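# Bag the bottle and packet, stand bag on tray

## Task

Get both the red bottle and the pink packet inside the gift bag, then set the bag upright on the red tray, and finish with neither hand touching the bottle, the packet or the bag.

## Robot and tools

Robot: two arms on a table. left_arm carries a left hand and right_arm a right hand; the left hand is the mirror image of the right. Calibrated bases in the scene frame: left_arm at (+0.001, +0.363, 0) m, quat_wxyz (+0.999, 0, 0, -0.032); right_arm at (-0.041, -0.361, 0) m, quat_wxyz (+1.000, 0, 0, -0.007). A two-camera stand sits behind the arms.

Frames. Scene frame: origin at table-top height, halfway between the nominal bases, +z up, +x forward over the table, left_arm toward +y (these names do not match image left/right). Reported hand poses, velocities, targets and Hand targets are in each arm's own base frame. Fixed cameras and the table use the scene frame. Movement offsets use the current Hand target's own axes. Hand point axes (right hand): +z along straight fingers toward the tips, +y out of the palm face, +x across the palm away from the thumb; on the left hand +x points toward the thumb. The palm face is at y = -0.062 m; straight fingertips reach about 0.139 m beyond knuckles at z = -0.017 m. A rigid mast at the wrist, on the palm side (x +0.05 to +0.10, z -0.16 to -0.11, y up to +0.06; x sign flipped on the left hand), can strike objects.

execute_actions(actions, cameras). actions is a list of actions run in sequence; each action lasts 0.5 s and is a table of 1 to 15 rows, one row per 1/30 s step; if fewer than 15 rows, the final row is repeated. Every row is one flat list of 48 numbers, each in [-1, 1], covering both arms even if one is idle: left dx, dy, dz, rx, ry, rz; left hand's 16 motor values; left current_limit; left speed; then the same 24 for the right arm. dx..rz are an offset, not a pose: measured from that arm's Hand target as it stood when the action began, in that target's axes. Each row within an action is relative to that same start, so rows do not add up, but successive actions do (repeating an offset moves further). Scale: 1.0 equals 0.6 m for dx, dy, dz and 180 degrees for the rotation vector rx, ry, rz. Commanded orientation is clipped to within 40 degrees of the measured one each step. The arm may stop short; an all-zero action re-requests the target, and a remaining gap can be sent as a further offset. Tiny moves may not start. To release a push, command the target back beyond the hand point. This arm's elbow sags under load, so command a bit higher when lifting.

Hand numbers are absolute goals, not offsets, each mapped linearly between a hinge's two stops. Order per hand: index_mcp, index_abd, index_pip, index_dip, middle_mcp, middle_abd, middle_pip, middle_dip, ring_mcp, ring_abd, ring_pip, ring_dip, thumb_cmc, thumb_axl, thumb_mcp, thumb_ipl. Degrees at +1/-1 and straight value: finger _mcp (-18, +128; +0.75), _abd (-60, +60; +0.00), _pip (-29, +108; +0.58), _dip (-21, +117; +0.70); going toward -1 curls fingers toward the palm, and _abd toward -1 swings away from the thumb. thumb_cmc (-20, +120; +0.71), toward -1 brings the thumb in front of the palm; thumb_axl (-27, +140; +0.68) rotates it about its own line; thumb_mcp (-69, +109; +0.23) and thumb_ipl (-77, +108; +0.17) bend it. A zero is a real goal: to keep a hand unchanged, resend its hand_goal, hand_current_limit and hand_speed. current_limit maps -1 to 0 mA and +1 to 550 mA (floor 11 mA); speed gives (speed+1)/2 of 8.5 rad/s. Initial values +0.4 and -0.6; the last sent values persist. A finger only squeezes while its goal lies past the object's surface.

cameras: list of names (cam_head_left, cam_head_right, cam_high, each 672x504), ["all"], or []. If omitted or null, images appear only for an empty actions list. An unknown name invalidates the call. An empty actions list just reports state and images.

zoom_image(camera, region): region [x0, y0, x1, y1] in pixels of that camera's newest image, at most 504 by 504; only cameras in the latest images.

finished_scene(scene): scene is 1 and may be omitted; irreversible. The goal must hold with the robot not helping.

Results: end_effector_position (m) and end_effector_quat_wxyz per arm in its base frame, possibly a few cm off; Hand target, the clipped last command that next offsets start from; joint positions, velocities ("within noise" when still), torques (include arm weight, with offset and noise; numbers 3 and 4 wrap at ±28 N m); step readings of positions during motion. Per hand motor: hand_goal, hand_measured, hand_current_ma (positive pushes toward -1), hand_state (moving, goal, blocked, overload), plus hand_current_limit and hand_speed. Being a few cm off target in free air is not evidence of contact.

Avoid: anything leaving the table or left on the floor (fails); dropping or releasing moving objects, slamming, hard pushes, hitting fixed or heavy things; contact between the two arms or one hand gripping the other. A motor at 495 mA or more for 5 s total shuts down for 10 s. Holding loads, long reach or pushing at unreachable poses heats motors; MOTOR HOT appears near 85 °C and at 100 °C that arm goes limp for 30-60 s. During an arm stop, hand commands are discarded. The scene keeps running while you think, holding the last command, and objects may get brief random nudges. Faster, smoother, lower-effort solutions are better.

Each tool is called after "Call:" as name(argument=value, ...) on one line, values as JSON.

## Session

Call:
execute_actions(actions=[])

Scene clock: 0.00 s.
left_arm: end_effector_position=(+0.2761, -0.0681, +0.1984) hand_goal=(+0.754, +0.000, +0.576, +0.696, +0.754, +0.000, +0.576, +0.696, +0.754, +0.000, +0.576, +0.696, +0.714, +0.678, +0.226, +0.168) hand_measured=(+0.754, +0.000, +0.576, +0.696, +0.754, +0.000, +0.576, +0.696, +0.754, +0.000, +0.576, +0.696, +0.714, +0.678, +0.226, +0.168) hand_current_ma=(+0, +0, +0, +0, +0, +0, +0, +0, +0, +0, +0, +0, +0, +0, +0, +0) hand_state=(goal, goal, goal, goal, goal, goal, goal, goal, goal, goal, goal, goal, goal, goal, goal, goal) hand_current_limit=0.40 hand_speed=-0.60 end_effector_quat_wxyz=(+0.153, +0.678, +0.660, +0.283) | right_arm: end_effector_position=(+0.3446, +0.1630, +0.3824) hand_goal=(+0.754, +0.000, +0.576, +0.696, +0.754, +0.000, +0.576, +0.696, +0.754, +0.000, +0.576, +0.696, +0.714, +0.678, +0.226, +0.168) hand_measured=(+0.754, +0.000, +0.576, +0.696, +0.754, +0.000, +0.576, +0.696, +0.754, +0.000, +0.576, +0.696, +0.714, +0.678, +0.226, +0.168) hand_current_ma=(+0, +0, +0, +0, +0, +0, +0, +0, +0, +0, +0, +0, +0, +0, +0, +0) hand_state=(goal, goal, goal, goal, goal, goal, goal, goal, goal, goal, goal, goal, goal, goal, goal, goal) hand_current_limit=0.40 hand_speed=-0.60 end_effector_quat_wxyz=(+0.060, +0.279, +0.614, +0.736)
Joint positions: left_arm=[-0.811 0.614 0.477 -1.091 -0.57 -0.682] | right_arm=[0.192 0.798 0.351 0.588 -0.866 0.453]
Joint velocities: within noise
Joint torques (N m): no reading
Heat: left arm: hottest wrist pitch 34 °C; right arm: hottest wrist roll 31 °C.
Hand target: left_arm +0.2806, -0.0728, +0.2140; +0.169, +0.673, +0.662, +0.283 | right_arm +0.3454, +0.1632, +0.4001; +0.070, +0.266, +0.610, +0.743

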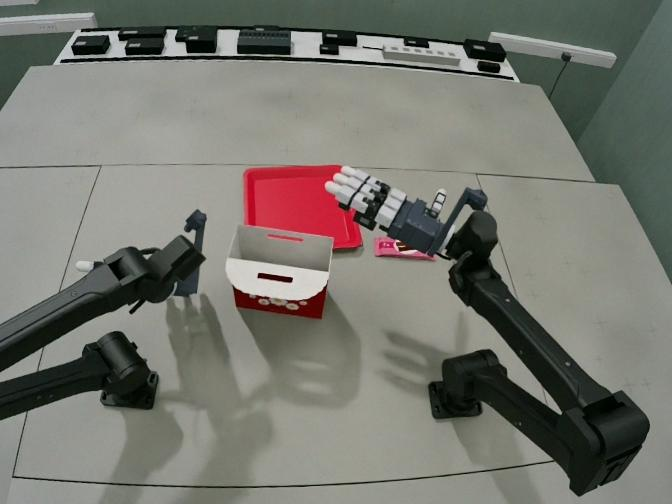

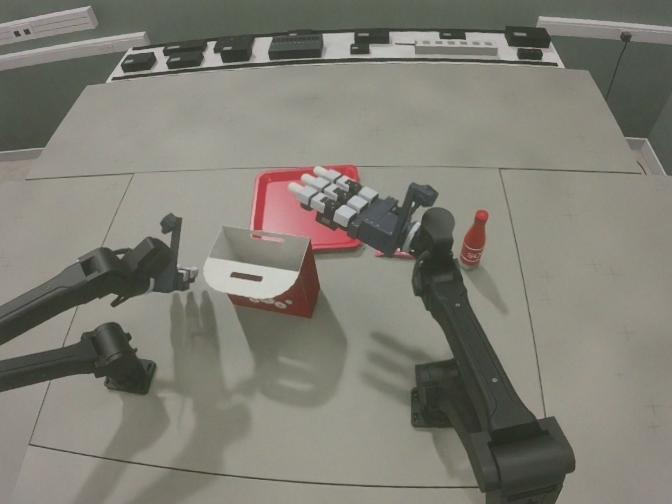

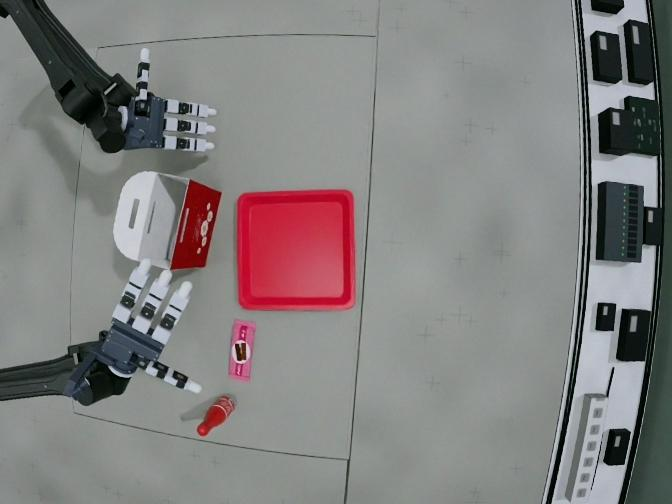

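Call:
zoom_image(camera="cam_high", region=[70, 130, 390, 450])

Call:
zoom_image(camera="cam_head_right", region=[60, 150, 560, 504])

Call:
zoom_image(camera="cam_head_left", region=[60, 150, 560, 504])

Scaled by 1.575 from the camera's 672x504 image, which has a finer 960x720 frame.

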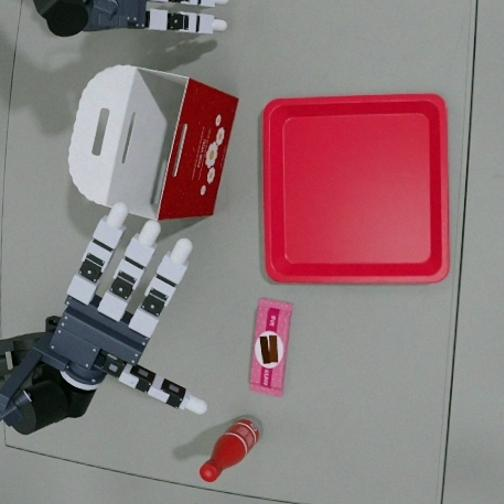

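Scaled by 1.008 from the camera's 672x504 image, which has a finer 960x720 frame.

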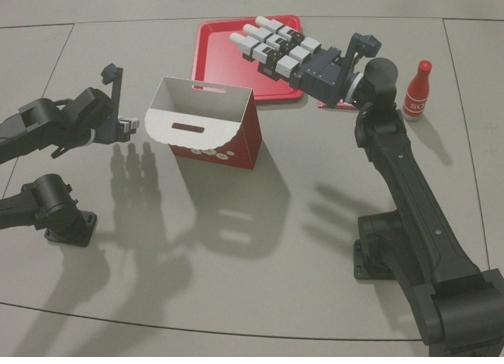

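Scaled by 1.008 from the camera's 672x504 image, which has a finer 960x720 frame.

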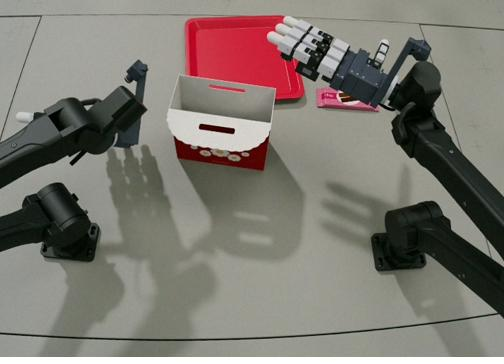

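Call:
zoom_image(camera="cam_high", region=[100, 160, 240, 280])

Call:
zoom_image(camera="cam_head_left", region=[210, 210, 350, 330])

Call:
zoom_image(camera="cam_head_right", region=[190, 210, 330, 330])

Scaled by 3.600 from the camera's 672x504 image, which has a finer 960x720 frame.

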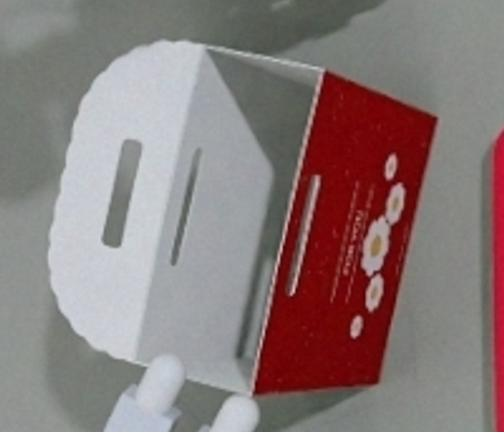

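Scaled by 3.600 from the camera's 672x504 image, which has a finer 960x720 frame.

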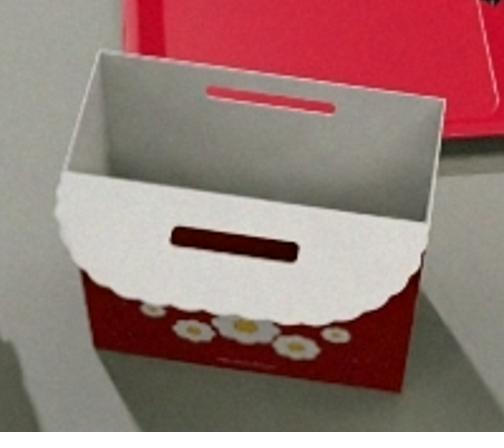

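Scaled by 3.600 from the camera's 672x504 image, which has a finer 960x720 frame.

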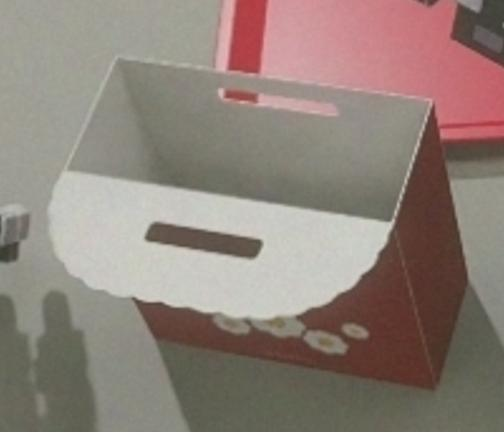

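Call:
execute_actions(actions=[[[0,0,0,0.0269,-0.0540,0.1302,0.754,0,0.576,0.696,0.754,0,0.576,0.696,0.754,0,0.576,0.696,0.714,0.678,0.226,0.168,0.4,-0.6,0,0,0,0.1051,-0.0870,0.0445,0.754,0,0.576,0.696,0.754,0,0.576,0.696,0.754,0,0.576,0.696,0.714,0.678,0.226,0.168,0.4,-0.6]]])

Scene clock: 225.27 s.
left_arm: end_effector_position=(+0.2718, -0.0709, +0.1860) hand_goal=(+0.754, +0.000, +0.576, +0.696, +0.754, +0.000, +0.576, +0.696, +0.754, +0.000, +0.576, +0.696, +0.714, +0.678, +0.226, +0.168) hand_measured=(+0.756, +0.000, +0.576, +0.696, +0.756, +0.000, +0.576, +0.696, +0.758, +0.000, +0.576, +0.696, +0.718, +0.678, +0.224, +0.168) hand_current_ma=(+0, +0, +0, +0, +0, +0, +0, +0, +0, +0, +0, +0, +0, +0, +0, +0) hand_state=(goal, goal, goal, goal, goal, goal, goal, goal, goal, goal, goal, goal, goal, goal, goal, goal) hand_current_limit=0.40 hand_speed=-0.60 end_effector_quat_wxyz=(+0.110, +0.821, +0.514, +0.223) | right_arm: end_effector_position=(+0.3398, +0.1574, +0.3581) hand_goal=(+0.754, +0.000, +0.576, +0.696, +0.754, +0.000, +0.576, +0.696, +0.754, +0.000, +0.576, +0.696, +0.714, +0.678, +0.226, +0.168) hand_measured=(+0.762, +0.000, +0.576, +0.696, +0.762, +0.000, +0.576, +0.696, +0.762, +0.000, +0.576, +0.696, +0.720, +0.678, +0.226, +0.168) hand_current_ma=(+30, +0, +3, +0, +34, +0, +3, +0, +37, +0, +3, +0, +27, -3, -1, -1) hand_state=(goal, goal, goal, goal, goal, goal, goal, goal, goal, goal, goal, goal, goal, goal, goal, goal) hand_current_limit=0.40 hand_speed=-0.60 end_effector_quat_wxyz=(+0.039, +0.432, +0.682, +0.589)
Joint positions: left_arm=[-0.496 0.474 0.477 -1.148 -0.273 0.016] | right_arm=[0.24 0.559 0.532 -0.367 -0.66 0.248]
Joint torques (N m): left_arm=[-1.85 1.44 13.33 1.11 -0.14 0.17] | right_arm=[-0.85 0.32 13.45 1.78 -0.21 -0.21]
Heat: left arm: hottest elbow 40 °C; right arm: hottest elbow 39 °C.
Hand target: left_arm +0.2806, -0.0728, +0.2141; +0.135, +0.821, +0.506, +0.226 | right_arm +0.3455, +0.1632, +0.4002; +0.056, +0.414, +0.688, +0.593
Off the commanded pose: left_arm 0.029 m, 3 deg | right_arm 0.043 m, 3 deg.
Step readings (end_effector_position of left_arm | right_arm):
0: (+0.2761, -0.0681, +0.1984) | (+0.3446, +0.1630, +0.3824)
1: (+0.2760, -0.0686, +0.1982) | (+0.3449, +0.1629, +0.3817)
2: (+0.2755, -0.0708, +0.1960) | (+0.3474, +0.1622, +0.3774)
4: (+0.2733, -0.0729, +0.1919) | (+0.3503, +0.1591, +0.3629)
8: (+0.2711, -0.0644, +0.1961) | (+0.3401, +0.1535, +0.3478)
15: (+0.2719, -0.0651, +0.1898) | (+0.3376, +0.1547, +0.3615)

Call:
execute_actions(actions=[[[0,0,0,0.0269,-0.0540,0.1302,0.754,0,0.576,0.696,0.754,0,0.576,0.696,0.754,0,0.576,0.696,0.714,0.678,0.226,0.168,0.4,-0.6,0,0,0,0.1051,-0.0870,0.0445,0.754,0,0.576,0.696,0.754,0,0.576,0.696,0.754,0,0.576,0.696,0.714,0.678,0.226,0.168,0.4,-0.6]],[[0,0,0,0.0269,-0.0540,0.1302,0.754,0,0.576,0.696,0.754,0,0.576,0.696,0.754,0,0.576,0.696,0.714,0.678,0.226,0.168,0.4,-0.6,0,0,0,0.1051,-0.0870,0.0445,0.754,0,0.576,0.696,0.754,0,0.576,0.696,0.754,0,0.576,0.696,0.714,0.678,0.226,0.168,0.4,-0.6]],[[0,0,0,0.0269,-0.0540,0.1302,0.754,0,0.576,0.696,0.754,0,0.576,0.696,0.754,0,0.576,0.696,0.714,0.678,0.226,0.168,0.4,-0.6,0,0,0,0.1051,-0.0870,0.0445,0.754,0.27,0.576,0.696,0.754,-0.27,0.576,0.696,-0.75,0,-0.7,-0.1,0.714,0.678,0.226,0.168,0.4,-0.6]]], cameras=["all"])

Scene clock: 232.93 s.
left_arm: end_effector_position=(+0.2675, -0.0720, +0.1953) hand_goal=(+0.754, +0.000, +0.576, +0.696, +0.754, +0.000, +0.576, +0.696, +0.754, +0.000, +0.576, +0.696, +0.714, +0.678, +0.226, +0.168) hand_measured=(+0.756, +0.000, +0.576, +0.696, +0.754, +0.000, +0.576, +0.696, +0.754, +0.000, +0.576, +0.696, +0.716, +0.678, +0.224, +0.168) hand_current_ma=(+0, +0, +0, +0, +0, +0, +0, +0, +0, +0, +0, +0, +0, +0, +0, +0) hand_state=(goal, goal, goal, goal, goal, goal, goal, goal, goal, goal, goal, goal, goal, goal, goal, goal) hand_current_limit=0.40 hand_speed=-0.60 end_effector_quat_wxyz=(+0.000, +0.998, -0.068, -0.017) | right_arm: end_effector_position=(+0.3423, +0.1601, +0.3695) hand_goal=(+0.754, +0.270, +0.576, +0.696, +0.754, -0.270, +0.576, +0.696, -0.750, +0.000, -0.700, -0.100, +0.714, +0.678, +0.226, +0.168) hand_measured=(+0.756, +0.266, +0.576, +0.696, +0.758, -0.266, +0.576, +0.696, -0.458, +0.000, -0.686, -0.102, +0.718, +0.678, +0.222, +0.168) hand_current_ma=(+10, -16, +3, +0, +12, +16, +3, +0, +385, +2, +54, -5, +19, -3, -18, -1) hand_state=(goal, goal, goal, goal, goal, goal, goal, goal, blocked, goal, goal, goal, goal, goal, goal, goal) hand_current_limit=0.40 hand_speed=-0.60 end_effector_quat_wxyz=(+0.029, +0.700, +0.709, +0.077)
Joint positions: left_arm=[0.058 1.034 0.909 -1.48 -0.004 1.764] | right_arm=[0.634 1.095 1.372 -1.687 0.032 0.619]
Joint torques (N m): left_arm=[-3.25 -2.43 12.7 -0.21 0.28 0.18] | right_arm=[-1.2 -4.89 11.49 0.17 0.22 0.19]
Heat: left arm: hottest elbow 41 °C; right arm: hottest elbow 40 °C.
Hand target: left_arm +0.2807, -0.0728, +0.2143; +0.000, +0.997, -0.077, +0.000 | right_arm +0.3455, +0.1633, +0.4000; +0.000, +0.707, +0.707, +0.001
Off the commanded pose: left_arm 0.023 m, 2 deg | right_arm 0.031 m, 9 deg.
joint sent to its limit (right arm) — joint 4 (wrist pitch), lower limit. The joint targets are off in orientation, not in position.
Step readings (end_effector_position of left_arm | right_arm):
0: (+0.2718, -0.0709, +0.1860) | (+0.3398, +0.1574, +0.3581)
1: (+0.2716, -0.0714, +0.1857) | (+0.3402, +0.1568, +0.3578)
2: (+0.2706, -0.0727, +0.1846) | (+0.3421, +0.1536, +0.3540)
4: (+0.2682, -0.0723, +0.1824) | (+0.3432, +0.1485, +0.3463)
8: (+0.2709, -0.0612, +0.1857) | (+0.3372, +0.1515, +0.3551)
15: (+0.2730, -0.0661, +0.1890) | (+0.3415, +0.1589, +0.3739)
16: (+0.2727, -0.0666, +0.1885) | (+0.3425, +0.1584, +0.3723)
17: (+0.2716, -0.0664, +0.1875) | (+0.3426, +0.1547, +0.3679)
19: (+0.2700, -0.0649, +0.1856) | (+0.3410, +0.1491, +0.3611)
23: (+0.2762, -0.0623, +0.1886) | (+0.3420, +0.1596, +0.3687)
30: (+0.2744, -0.0699, +0.1907) | (+0.3434, +0.1627, +0.3705)
31: (+0.2732, -0.0707, +0.1904) | (+0.3430, +0.1612, +0.3698)
32: (+0.2709, -0.0705, +0.1894) | (+0.3415, +0.1573, +0.3691)
34: (+0.2686, -0.0687, +0.1892) | (+0.3390, +0.1522, +0.3720)
38: (+0.2792, -0.0687, +0.1934) | (+0.3444, +0.1637, +0.3807)
45: (+0.2723, -0.0712, +0.1924) | (+0.3435, +0.1633, +0.3699)

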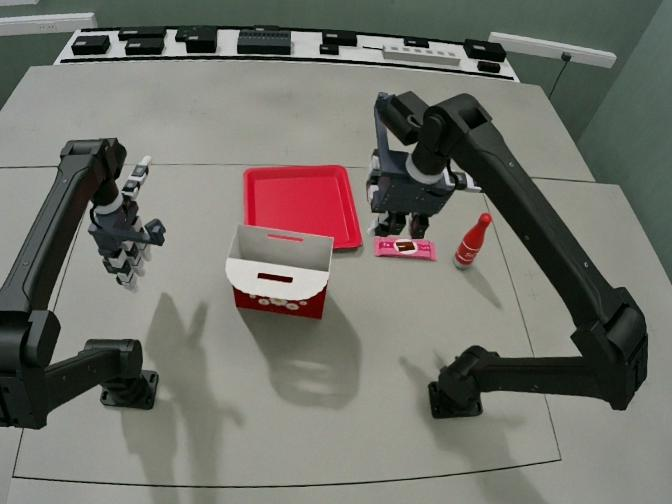

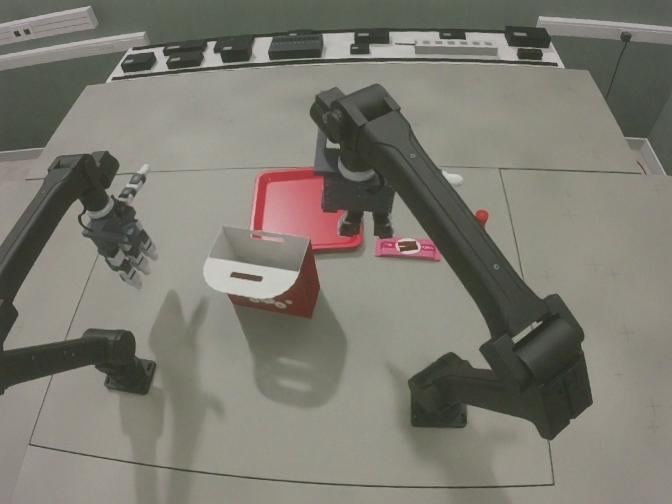

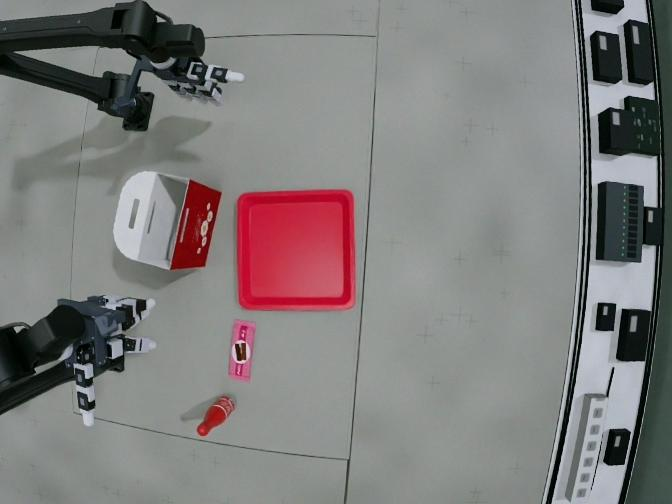

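Call:
zoom_image(camera="cam_head_left", region=[360, 180, 520, 300])

Call:
zoom_image(camera="cam_high", region=[40, 280, 280, 450])

Scaled by 3.150 from the camera's 672x504 image, which has a finer 960x720 frame.

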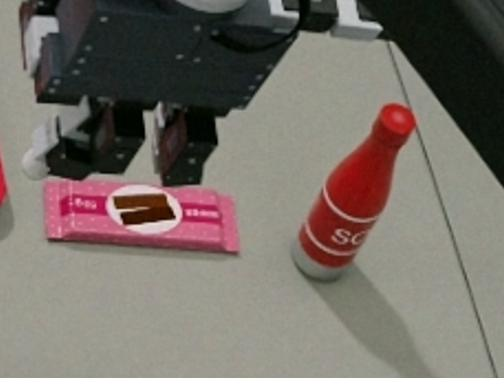

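Scaled by 2.100 from the camera's 672x504 image, which has a finer 960x720 frame.

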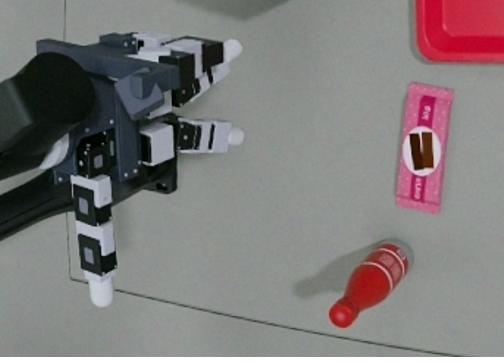

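Call:
execute_actions(actions=[[[0.037,0.0955,0.004,0,0,0,0.754,0,0.576,0.696,0.754,0,0.576,0.696,0.754,0,0.576,0.696,-0.571,0.678,0.114,0.168,0.4,-0.6,-0.141,0.0533,0.022,0,0,0,0.754,0.27,0.576,0.696,0.754,-0.27,0.576,0.696,-0.75,0,-0.7,-0.1,0.714,0.678,0.226,0.168,0.4,-0.6]],[[0.037,0.0955,0.004,0,0,0,0.754,0,0.576,0.696,0.754,0,0.576,0.696,0.754,0,0.576,0.696,-0.571,0.678,0.114,0.168,0.4,-0.6,-0.141,0.0533,0.022,0,0,0,0.754,0.27,0.576,0.696,0.754,-0.27,0.576,0.696,-0.75,0,-0.7,-0.1,0.714,0.678,0.226,0.168,0.4,-0.6]],[[0,0,0,0,0,0,0.754,0,0.576,0.696,0.754,0,0.576,0.696,0.754,0,0.576,0.696,-0.571,0.678,0.114,0.168,0.4,-0.6,-0.141,0.0533,0.022,0,0,0,0.754,0.27,0.576,0.696,0.754,-0.27,0.576,0.696,-0.75,0,-0.7,-0.1,0.714,0.678,0.226,0.168,0.4,-0.6]]], cameras=["all"])

Scene clock: 268.53 s.
left_arm: end_effector_position=(+0.2892, -0.1837, +0.1908) hand_goal=(+0.754, +0.000, +0.576, +0.696, +0.754, +0.000, +0.576, +0.696, +0.754, +0.000, +0.576, +0.696, -0.570, +0.678, +0.114, +0.168) hand_measured=(+0.754, +0.000, +0.576, +0.696, +0.754, +0.000, +0.576, +0.696, +0.754, +0.000, +0.576, +0.696, -0.566, +0.678, +0.112, +0.168) hand_current_ma=(+0, +0, +0, +0, +0, +0, +0, +0, +0, +0, +0, +0, +0, +0, +0, +0) hand_state=(goal, goal, goal, goal, goal, goal, goal, goal, goal, goal, goal, goal, goal, goal, goal, goal) hand_current_limit=0.40 hand_speed=-0.60 end_effector_quat_wxyz=(-0.005, +0.997, -0.077, -0.025) | right_arm: end_effector_position=(+0.4318, -0.0931, +0.3280) hand_goal=(+0.754, +0.270, +0.576, +0.696, +0.754, -0.270, +0.576, +0.696, -0.750, +0.000, -0.700, -0.100, +0.714, +0.678, +0.226, +0.168) hand_measured=(+0.756, +0.268, +0.576, +0.696, +0.756, -0.268, +0.576, +0.696, -0.458, +0.000, -0.686, -0.102, +0.716, +0.678, +0.222, +0.168) hand_current_ma=(+4, -8, +3, +0, +5, +7, +3, +0, +385, +2, +54, -5, +9, -3, -18, -1) hand_state=(goal, goal, goal, goal, goal, goal, goal, goal, blocked, goal, goal, goal, goal, goal, goal, goal) hand_current_limit=0.40 hand_speed=-0.60 end_effector_quat_wxyz=(+0.018, +0.715, +0.699, +0.010)
Joint positions: left_arm=[-0.328 1.158 0.987 -1.451 0.003 1.397] | right_arm=[-0.191 1.249 1.408 -1.688 0.004 -0.169]
Joint torques (N m): left_arm=[-3.84 -3.96 12.57 0.43 0.17 -0.04] | right_arm=[-1.44 -7.59 11.81 -0.13 -0.11 -0.13]
Heat: left arm: hottest elbow 42 °C; right arm: hottest elbow 43 °C.
Hand target: left_arm +0.3071, -0.1929, +0.2094; +0.000, +0.997, -0.077, +0.000 | right_arm +0.4415, -0.0906, +0.3603; +0.000, +0.707, +0.707, +0.001
Off the commanded pose: left_arm 0.027 m, 3 deg | right_arm 0.034 m, 3 deg.
joint sent to its limit (right arm) — joint 4 (wrist pitch), lower limit. The joint targets are off in orientation, not in position.
Step readings (end_effector_position of left_arm | right_arm):
0: (+0.2674, -0.0720, +0.1953) | (+0.3423, +0.1600, +0.3695)
1: (+0.2674, -0.0723, +0.1953) | (+0.3424, +0.1598, +0.3695)
2: (+0.2677, -0.0741, +0.1952) | (+0.3436, +0.1577, +0.3696)
4: (+0.2679, -0.0869, +0.1954) | (+0.3516, +0.1423, +0.3705)
8: (+0.2652, -0.1194, +0.1953) | (+0.3699, +0.0886, +0.3753)
15: (+0.2719, -0.1270, +0.1929) | (+0.3757, +0.0758, +0.3775)
16: (+0.2727, -0.1273, +0.1931) | (+0.3760, +0.0762, +0.3776)
17: (+0.2738, -0.1291, +0.1930) | (+0.3771, +0.0751, +0.3774)
19: (+0.2760, -0.1417, +0.1938) | (+0.3825, +0.0572, +0.3770)
23: (+0.2778, -0.1754, +0.1943) | (+0.3932, -0.0016, +0.3734)
30: (+0.2856, -0.1840, +0.1897) | (+0.4043, -0.0114, +0.3607)
31: (+0.2860, -0.1838, +0.1895) | (+0.4051, -0.0107, +0.3597)
32: (+0.2865, -0.1838, +0.1896) | (+0.4065, -0.0118, +0.3580)
34: (+0.2874, -0.1836, +0.1899) | (+0.4096, -0.0277, +0.3538)
38: (+0.2886, -0.1838, +0.1907) | (+0.4171, -0.0844, +0.3383)
45: (+0.2891, -0.1837, +0.1908) | (+0.4283, -0.0962, +0.3217)

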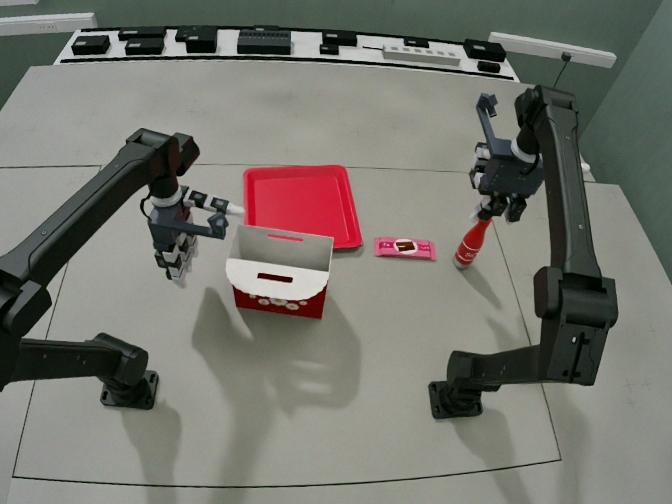

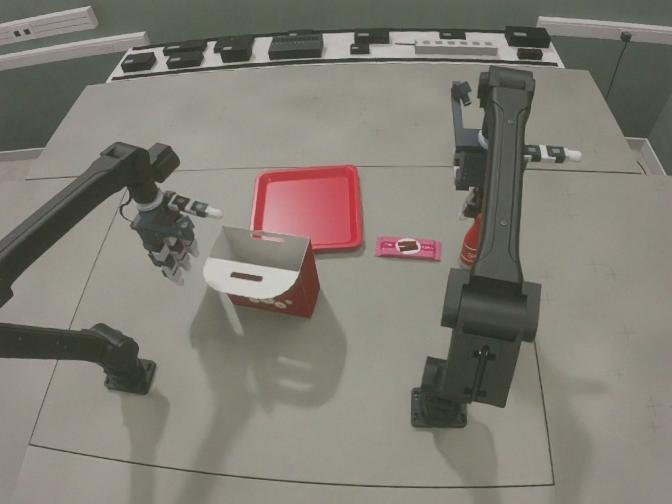

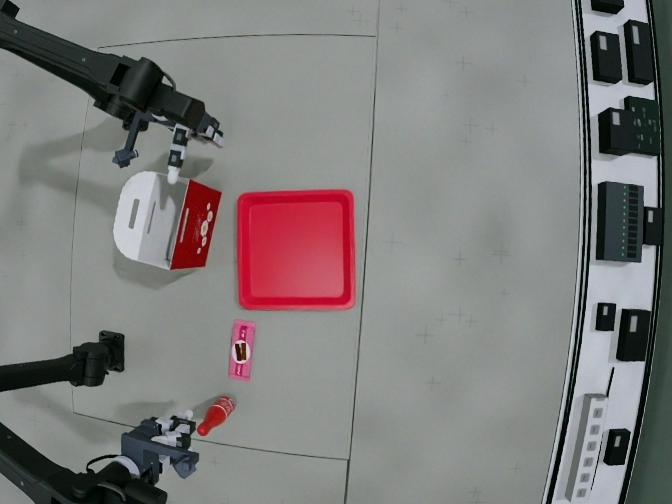

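Call:
zoom_image(camera="cam_high", region=[90, 60, 260, 230])

Call:
zoom_image(camera="cam_high", region=[100, 370, 260, 504])

Call:
zoom_image(camera="cam_head_left", region=[130, 140, 350, 340])

Scaled by 2.965 from the camera's 672x504 image, which has a finer 960x720 frame.

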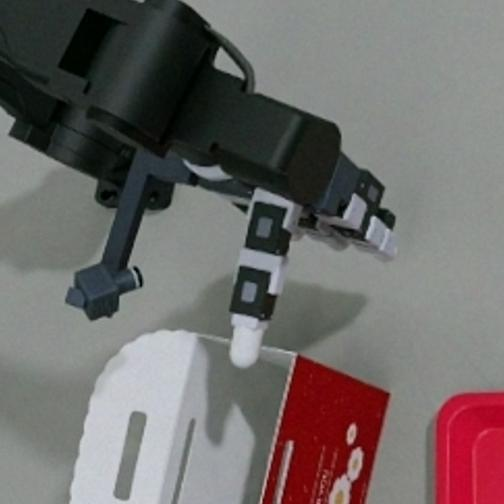

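Scaled by 3.150 from the camera's 672x504 image, which has a finer 960x720 frame.

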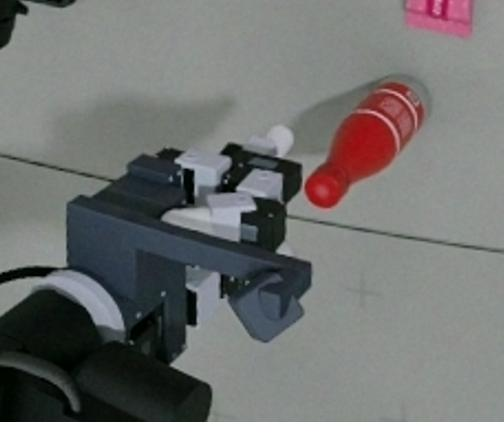

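Scaled by 2.291 from the camera's 672x504 image, which has a finer 960x720 frame.

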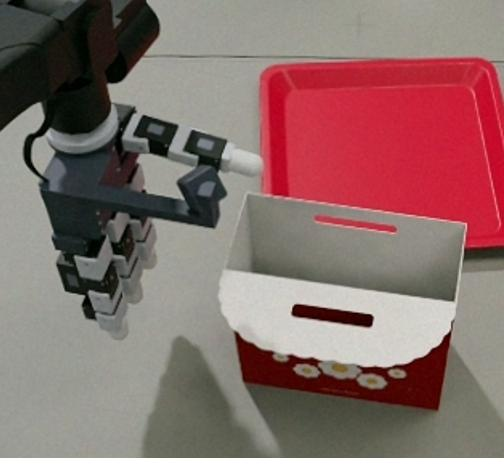

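Call:
zoom_image(camera="cam_head_left", region=[430, 180, 530, 280])

Call:
execute_actions(actions=[[[-0.0124,0.071,0.0125,0,0,0,0.754,0,0.576,0.696,0.754,0,0.576,0.696,0.754,0,0.576,0.696,-0.571,0.678,0.114,0.168,0.4,-0.6,0,0.022,0,0,0,0,0.754,0.27,0.576,0.696,0.754,-0.27,0.576,0.696,-0.75,0,-0.7,-0.1,0.714,0.678,0.226,0.168,0.4,-0.6]],[[-0.0124,0.071,0.0125,0,0,0,0.754,0,0.576,0.696,0.754,0,0.576,0.696,0.754,0,0.576,0.696,-0.571,0.678,0.114,0.168,0.4,-0.6,0,0,0,0,0,0,0.754,0.27,0.576,0.696,0.754,-0.27,0.576,0.696,-0.75,0,-0.7,-0.1,0.714,0.678,0.226,0.168,0.4,-0.6]]], cameras=["all"])

Call:
zoom_image(camera="cam_high", region=[90, 80, 260, 280])

Call:
zoom_image(camera="cam_head_left", region=[150, 140, 370, 340])

Scaled by 5.040 from the camera's 672x504 image, which has a finer 960x720 frame.

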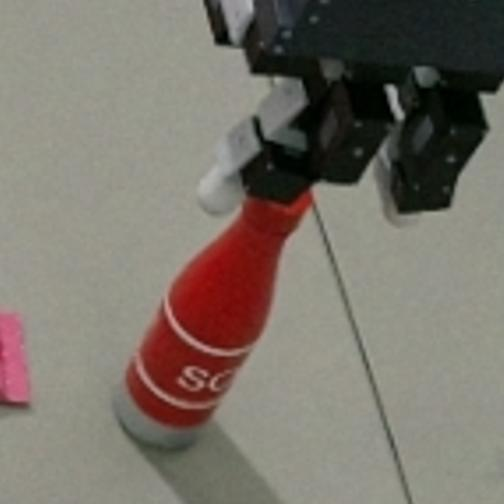

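Scene clock: 293.27 s.
left_arm: end_effector_position=(+0.2644, -0.2627, +0.1774) hand_goal=(+0.754, +0.000, +0.576, +0.696, +0.754, +0.000, +0.576, +0.696, +0.754, +0.000, +0.576, +0.696, -0.570, +0.678, +0.114, +0.168) hand_measured=(+0.752, +0.000, +0.576, +0.696, +0.752, +0.000, +0.576, +0.696, +0.752, +0.000, +0.576, +0.696, -0.568, +0.678, +0.112, +0.168) hand_current_ma=(+0, +0, +0, +0, +0, +0, +0, +0, +0, +0, +0, +0, +0, +0, +0, +0) hand_state=(goal, goal, goal, goal, goal, goal, goal, goal, goal, goal, goal, goal, goal, goal, goal, goal) hand_current_limit=0.40 hand_speed=-0.60 end_effector_quat_wxyz=(-0.011, +0.997, -0.079, -0.021) | right_arm: end_effector_position=(+0.4420, -0.0938, +0.3340) hand_goal=(+0.754, +0.270, +0.576, +0.696, +0.754, -0.270, +0.576, +0.696, -0.750, +0.000, -0.700, -0.100, +0.714, +0.678, +0.226, +0.168) hand_measured=(+0.756, +0.268, +0.576, +0.696, +0.756, -0.268, +0.576, +0.696, -0.458, +0.000, -0.686, -0.102, +0.716, +0.678, +0.222, +0.168) hand_current_ma=(+4, -8, +3, +0, +5, +7, +3, +0, +385, +2, +54, -5, +9, -3, -18, -1) hand_state=(goal, goal, goal, goal, goal, goal, goal, goal, blocked, goal, goal, goal, goal, goal, goal, goal) hand_current_limit=0.40 hand_speed=-0.60 end_effector_quat_wxyz=(+0.022, +0.714, +0.700, +0.013)
Joint positions: left_arm=[-0.599 1.201 0.987 -1.404 0.002 1.131] | right_arm=[-0.189 1.272 1.441 -1.689 0.003 -0.169]
Joint torques (N m): left_arm=[-3.43 -4.54 12.03 0.53 0.19 -0.02] | right_arm=[-1.14 -6.83 11.7 -0.16 -0.07 -0.04]
Heat: left arm: hottest elbow 43 °C; right arm: hottest elbow 41 °C.
Hand target: left_arm +0.2793, -0.2748, +0.1943; +0.000, +0.997, -0.077, +0.000 | right_arm +0.4547, -0.0906, +0.3601; +0.000, +0.707, +0.707, +0.001
Off the commanded pose: left_arm 0.026 m, 3 deg | right_arm 0.029 m, 3 deg.
joint sent to its limit (right arm) — joint 4 (wrist pitch), lower limit. The joint targets are off in orientation, not in position.
Step readings (end_effector_position of left_arm | right_arm):
0: (+0.2892, -0.1837, +0.1908) | (+0.4318, -0.0931, +0.3280)
1: (+0.2892, -0.1838, +0.1908) | (+0.4318, -0.0931, +0.3280)
2: (+0.2893, -0.1852, +0.1907) | (+0.4319, -0.0931, +0.3285)
4: (+0.2870, -0.1941, +0.1908) | (+0.4334, -0.0933, +0.3303)
8: (+0.2762, -0.2189, +0.1905) | (+0.4391, -0.0936, +0.3359)
15: (+0.2769, -0.2244, +0.1869) | (+0.4418, -0.0938, +0.3345)
16: (+0.2773, -0.2245, +0.1867) | (+0.4420, -0.0938, +0.3342)
17: (+0.2776, -0.2259, +0.1863) | (+0.4420, -0.0938, +0.3342)
19: (+0.2757, -0.2336, +0.1855) | (+0.4420, -0.0938, +0.3340)
23: (+0.2636, -0.2569, +0.1822) | (+0.4420, -0.0938, +0.3340)
30: (+0.2629, -0.2631, +0.1777) | (+0.4420, -0.0938, +0.3340)

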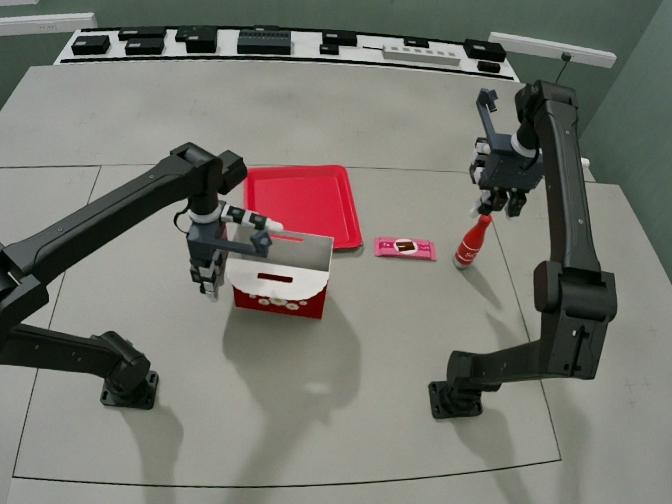

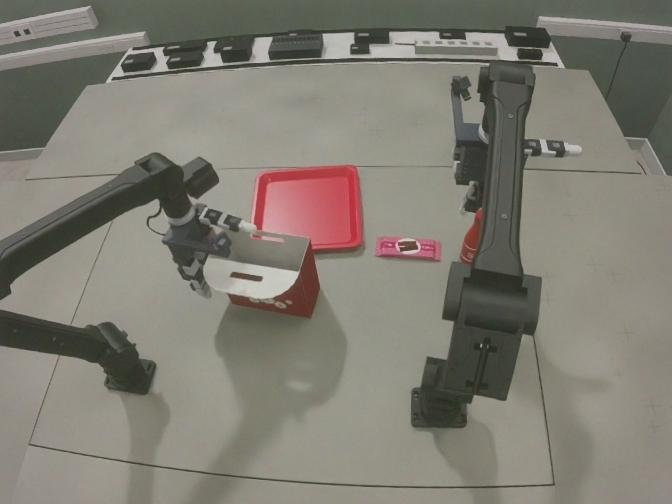

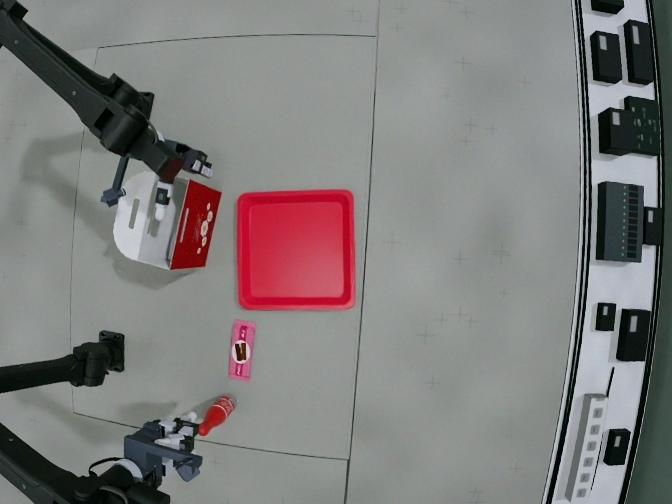

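Scaled by 2.520 from the camera's 672x504 image, which has a finer 960x720 frame.

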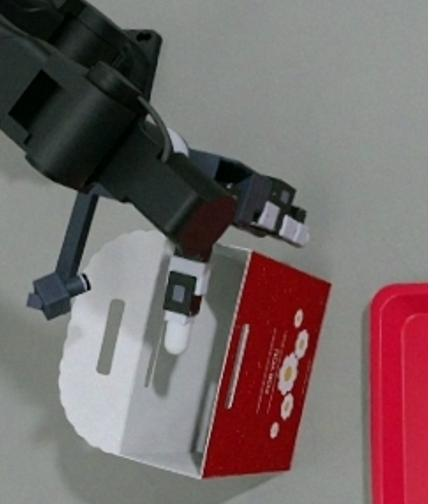

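Scaled by 2.291 from the camera's 672x504 image, which has a finer 960x720 frame.

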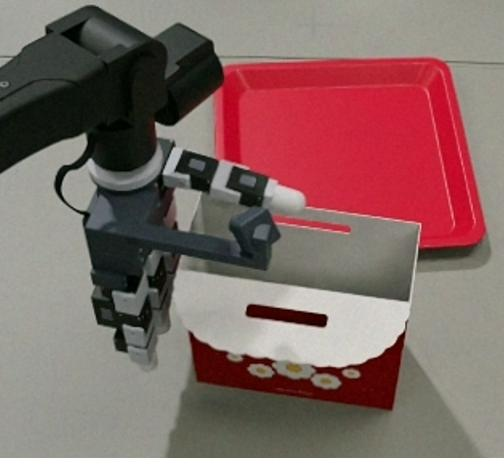

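Call:
execute_actions(actions=[[[0,0,0,0,0,0,0.754,0,0.576,0.696,0.754,0,0.576,0.696,0.754,0,0.576,0.696,-0.571,0.678,-0.62,0.168,0.4,-0.6,0,0,0,0,0,0,0.754,0.27,0.576,0.696,0.754,-0.27,0.576,0.696,-0.75,0,-0.7,-0.1,0.714,0.678,0.226,0.168,0.4,-0.6]],[[0,-0.018,0,0,0,0,0.754,0,0.576,0.696,0.754,0,0.576,0.696,0.754,0,0.576,0.696,-0.571,0.678,-0.62,0.168,0.4,-0.6,0,0,0,0,0,0,0.754,0.27,0.576,0.696,0.754,-0.27,0.576,0.696,-0.75,0,-0.7,-0.1,0.714,0.678,0.226,0.168,0.4,-0.6]]], cameras=["all"])

Call:
zoom_image(camera="cam_high", region=[90, 80, 260, 280])

Call:
zoom_image(camera="cam_head_left", region=[150, 140, 370, 340])

Scene clock: 301.67 s.
left_arm: end_effector_position=(+0.2666, -0.2599, +0.1773) hand_goal=(+0.754, +0.000, +0.576, +0.696, +0.754, +0.000, +0.576, +0.696, +0.754, +0.000, +0.576, +0.696, -0.570, +0.678, -0.620, +0.168) hand_measured=(+0.752, +0.000, +0.576, +0.696, +0.752, +0.000, +0.576, +0.696, +0.752, +0.000, +0.576, +0.696, -0.568, +0.678, -0.620, +0.168) hand_current_ma=(+0, +0, +0, +0, +0, +0, +0, +0, +0, +0, +0, +0, +0, +0, +0, +0) hand_state=(goal, goal, goal, goal, goal, goal, goal, goal, goal, goal, goal, goal, goal, goal, goal, goal) hand_current_limit=0.40 hand_speed=-0.60 end_effector_quat_wxyz=(-0.011, +0.997, -0.077, -0.021) | right_arm: end_effector_position=(+0.4420, -0.0938, +0.3340) hand_goal=(+0.754, +0.270, +0.576, +0.696, +0.754, -0.270, +0.576, +0.696, -0.750, +0.000, -0.700, -0.100, +0.714, +0.678, +0.226, +0.168) hand_measured=(+0.756, +0.268, +0.576, +0.696, +0.756, -0.268, +0.576, +0.696, -0.458, +0.000, -0.686, -0.102, +0.716, +0.678, +0.222, +0.168) hand_current_ma=(+4, -8, +3, +0, +5, +7, +3, +0, +385, +2, +54, -5, +9, -3, -18, -1) hand_state=(goal, goal, goal, goal, goal, goal, goal, goal, blocked, goal, goal, goal, goal, goal, goal, goal) hand_current_limit=0.40 hand_speed=-0.60 end_effector_quat_wxyz=(+0.022, +0.714, +0.700, +0.013)
Joint positions: left_arm=[-0.589 1.201 0.987 -1.404 0.001 1.137] | right_arm=[-0.189 1.272 1.441 -1.689 0.003 -0.169]
Joint torques (N m): left_arm=[-1.85 -5.3 11.29 0.42 0.15 0.2] | right_arm=[-0.79 -6.71 11.64 0.02 -0.11 -0.05]
Heat: left arm: hottest elbow 43 °C; right arm: hottest elbow 41 °C.
Hand target: left_arm +0.2809, -0.2641, +0.1943; +0.000, +0.997, -0.077, +0.000 | right_arm +0.4547, -0.0906, +0.3601; +0.000, +0.707, +0.707, +0.001
Off the commanded pose: left_arm 0.023 m, 3 deg | right_arm 0.029 m, 3 deg.
joint sent to its limit (right arm) — joint 4 (wrist pitch), lower limit. The joint targets are off in orientation, not in position.
Step readings (end_effector_position of left_arm | right_arm):
0: (+0.2644, -0.2627, +0.1774) | (+0.4420, -0.0938, +0.3340)
1: (+0.2644, -0.2627, +0.1774) | (+0.4420, -0.0938, +0.3340)
2: (+0.2644, -0.2627, +0.1774) | (+0.4420, -0.0938, +0.3340)
4: (+0.2644, -0.2627, +0.1774) | (+0.4420, -0.0938, +0.3340)
8: (+0.2645, -0.2627, +0.1774) | (+0.4420, -0.0938, +0.3340)
15: (+0.2645, -0.2627, +0.1774) | (+0.4420, -0.0938, +0.3340)
16: (+0.2645, -0.2627, +0.1774) | (+0.4420, -0.0938, +0.3340)
17: (+0.2645, -0.2627, +0.1774) | (+0.4420, -0.0938, +0.3340)
19: (+0.2646, -0.2625, +0.1773) | (+0.4420, -0.0938, +0.3340)
23: (+0.2659, -0.2610, +0.1773) | (+0.4420, -0.0938, +0.3340)
30: (+0.2665, -0.2601, +0.1773) | (+0.4420, -0.0938, +0.3340)

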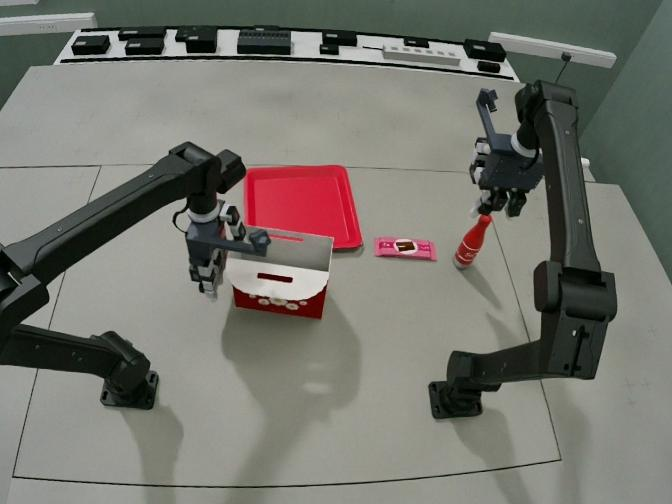

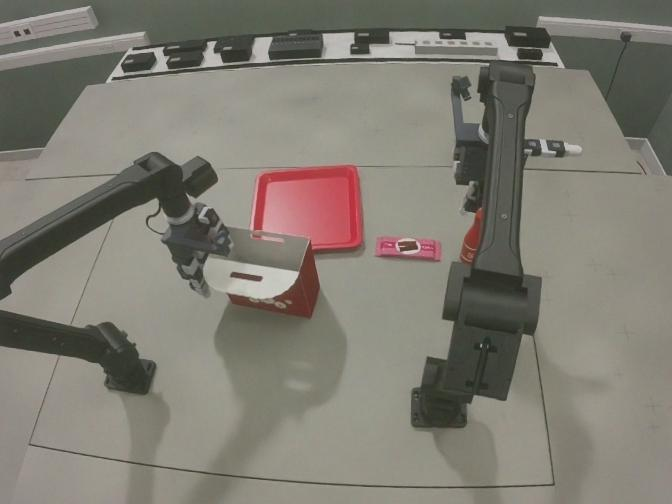

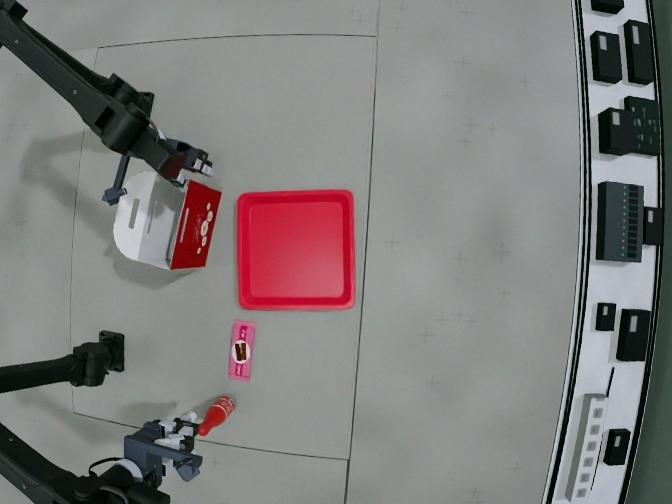

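Scaled by 2.520 from the camera's 672x504 image, which has a finer 960x720 frame.

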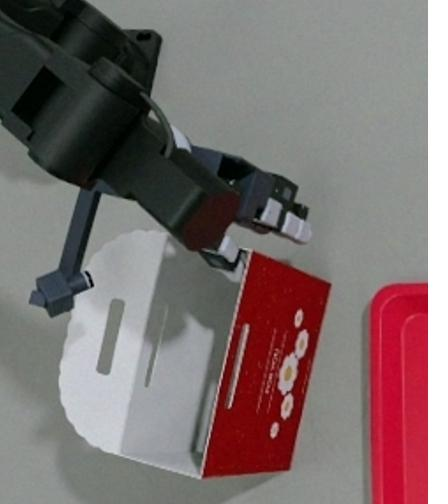

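Scaled by 2.291 from the camera's 672x504 image, which has a finer 960x720 frame.

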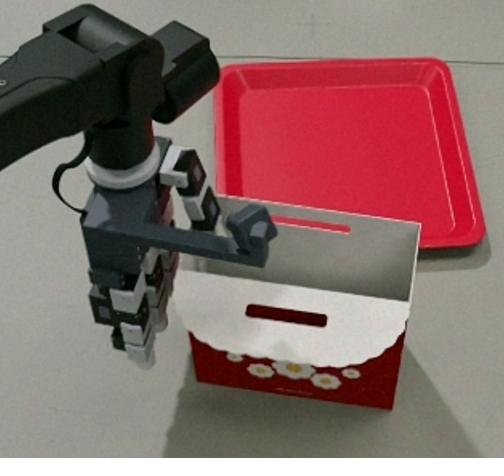

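Call:
execute_actions(actions=[[[-0.022,-0.014,0,0,0,0,0.754,0,0.576,0.696,0.754,0,0.576,0.696,0.754,0,0.576,0.696,-0.571,0.678,-0.62,0.168,0.4,-0.6,0,0,0,0,0,0,0.754,0.27,0.576,0.696,0.754,-0.27,0.576,0.696,-0.75,0,-0.7,-0.1,0.714,0.678,0.226,0.168,0.4,-0.6]],[[0,0,0,0,0,0,0.754,0,0.576,0.696,0.754,0,0.576,0.696,0.754,0,0.576,0.696,-0.571,0.678,-0.85,0.168,0.4,-0.6,0,0,0,0,0,0,0.754,0.27,0.576,0.696,0.754,-0.27,0.576,0.696,-0.75,0,-0.7,-0.1,0.714,0.678,0.226,0.168,0.4,-0.6]]], cameras=["all"])

Call:
zoom_image(camera="cam_high", region=[90, 80, 260, 280])

Call:
zoom_image(camera="cam_head_left", region=[150, 140, 370, 340])

Scene clock: 309.37 s.
left_arm: end_effector_position=(+0.2660, -0.2570, +0.1898) hand_goal=(+0.754, +0.000, +0.576, +0.696, +0.754, +0.000, +0.576, +0.696, +0.754, +0.000, +0.576, +0.696, -0.570, +0.678, -0.850, +0.168) hand_measured=(+0.754, +0.000, +0.578, +0.696, +0.752, +0.000, +0.576, +0.696, +0.752, +0.000, +0.576, +0.696, -0.568, +0.678, -0.846, +0.168) hand_current_ma=(+0, +0, +0, +0, +0, +0, +0, +0, +0, +0, +0, +0, +0, +0, +1, +0) hand_state=(goal, goal, goal, goal, goal, goal, goal, goal, goal, goal, goal, goal, goal, goal, goal, goal) hand_current_limit=0.40 hand_speed=-0.60 end_effector_quat_wxyz=(-0.002, +0.997, -0.078, -0.005) | right_arm: end_effector_position=(+0.4420, -0.0938, +0.3340) hand_goal=(+0.754, +0.270, +0.576, +0.696, +0.754, -0.270, +0.576, +0.696, -0.750, +0.000, -0.700, -0.100, +0.714, +0.678, +0.226, +0.168) hand_measured=(+0.756, +0.268, +0.576, +0.696, +0.756, -0.268, +0.576, +0.696, -0.458, +0.000, -0.686, -0.102, +0.716, +0.678, +0.222, +0.168) hand_current_ma=(+4, -8, +3, +0, +5, +7, +3, +0, +385, +2, +54, -5, +9, -3, -18, -1) hand_state=(goal, goal, goal, goal, goal, goal, goal, goal, blocked, goal, goal, goal, goal, goal, goal, goal) hand_current_limit=0.40 hand_speed=-0.60 end_effector_quat_wxyz=(+0.022, +0.714, +0.700, +0.013)
Joint positions: left_arm=[-0.582 1.164 0.987 -1.404 0 1.145] | right_arm=[-0.189 1.272 1.441 -1.689 0.003 -0.169]
Joint torques (N m): left_arm=[-1.85 -5.3 8.88 0.12 0.18 0.19] | right_arm=[-1.55 -6.71 11.59 0.03 -0.08 -0.08]
Heat: left arm: hottest elbow 43 °C; right arm: hottest elbow 40 °C.
Hand target: left_arm +0.2692, -0.2538, +0.1944; +0.000, +0.997, -0.077, +0.000 | right_arm +0.4547, -0.0906, +0.3601; +0.000, +0.707, +0.707, +0.001
Off the commanded pose: left_arm 0.006 m, 1 deg | right_arm 0.029 m, 3 deg.
joint sent to its limit (right arm) — joint 4 (wrist pitch), lower limit. The joint targets are off in orientation, not in position.
Step readings (end_effector_position of left_arm | right_arm):
0: (+0.2665, -0.2599, +0.1773) | (+0.4420, -0.0938, +0.3340)
1: (+0.2665, -0.2599, +0.1773) | (+0.4420, -0.0938, +0.3340)
2: (+0.2666, -0.2598, +0.1775) | (+0.4420, -0.0938, +0.3340)
4: (+0.2668, -0.2592, +0.1787) | (+0.4420, -0.0938, +0.3340)
8: (+0.2666, -0.2579, +0.1854) | (+0.4420, -0.0938, +0.3340)
15: (+0.2661, -0.2572, +0.1898) | (+0.4420, -0.0938, +0.3340)
16: (+0.2660, -0.2572, +0.1898) | (+0.4420, -0.0938, +0.3340)
17: (+0.2661, -0.2571, +0.1898) | (+0.4420, -0.0938, +0.3340)
19: (+0.2661, -0.2571, +0.1898) | (+0.4420, -0.0938, +0.3340)
23: (+0.2660, -0.2571, +0.1898) | (+0.4420, -0.0938, +0.3340)
30: (+0.2660, -0.2570, +0.1898) | (+0.4420, -0.0938, +0.3340)

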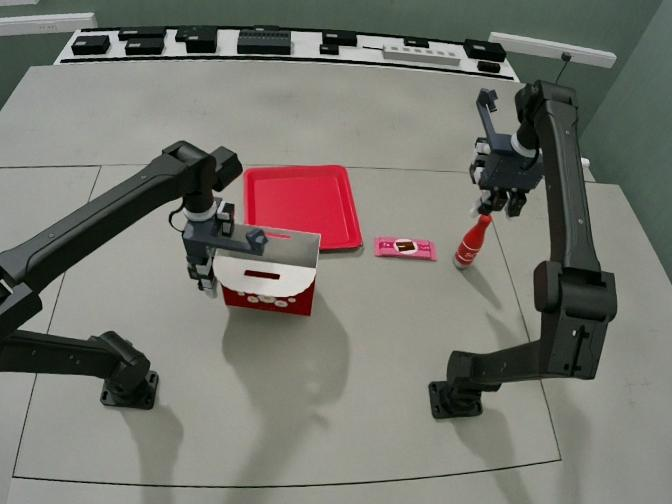

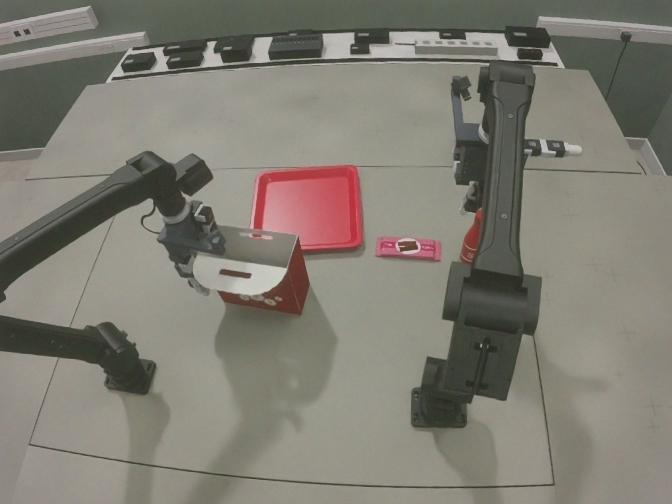

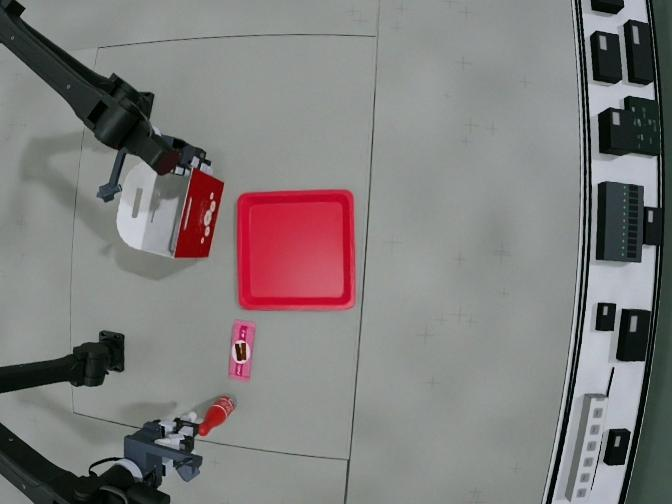

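Scaled by 2.520 from the camera's 672x504 image, which has a finer 960x720 frame.

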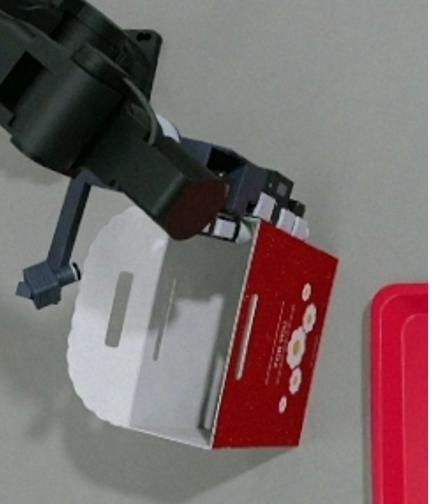

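Scaled by 2.291 from the camera's 672x504 image, which has a finer 960x720 frame.

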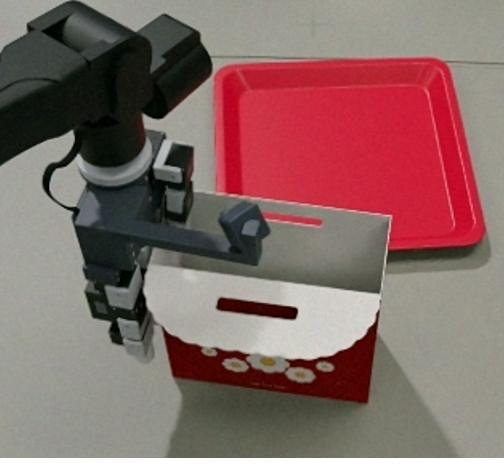

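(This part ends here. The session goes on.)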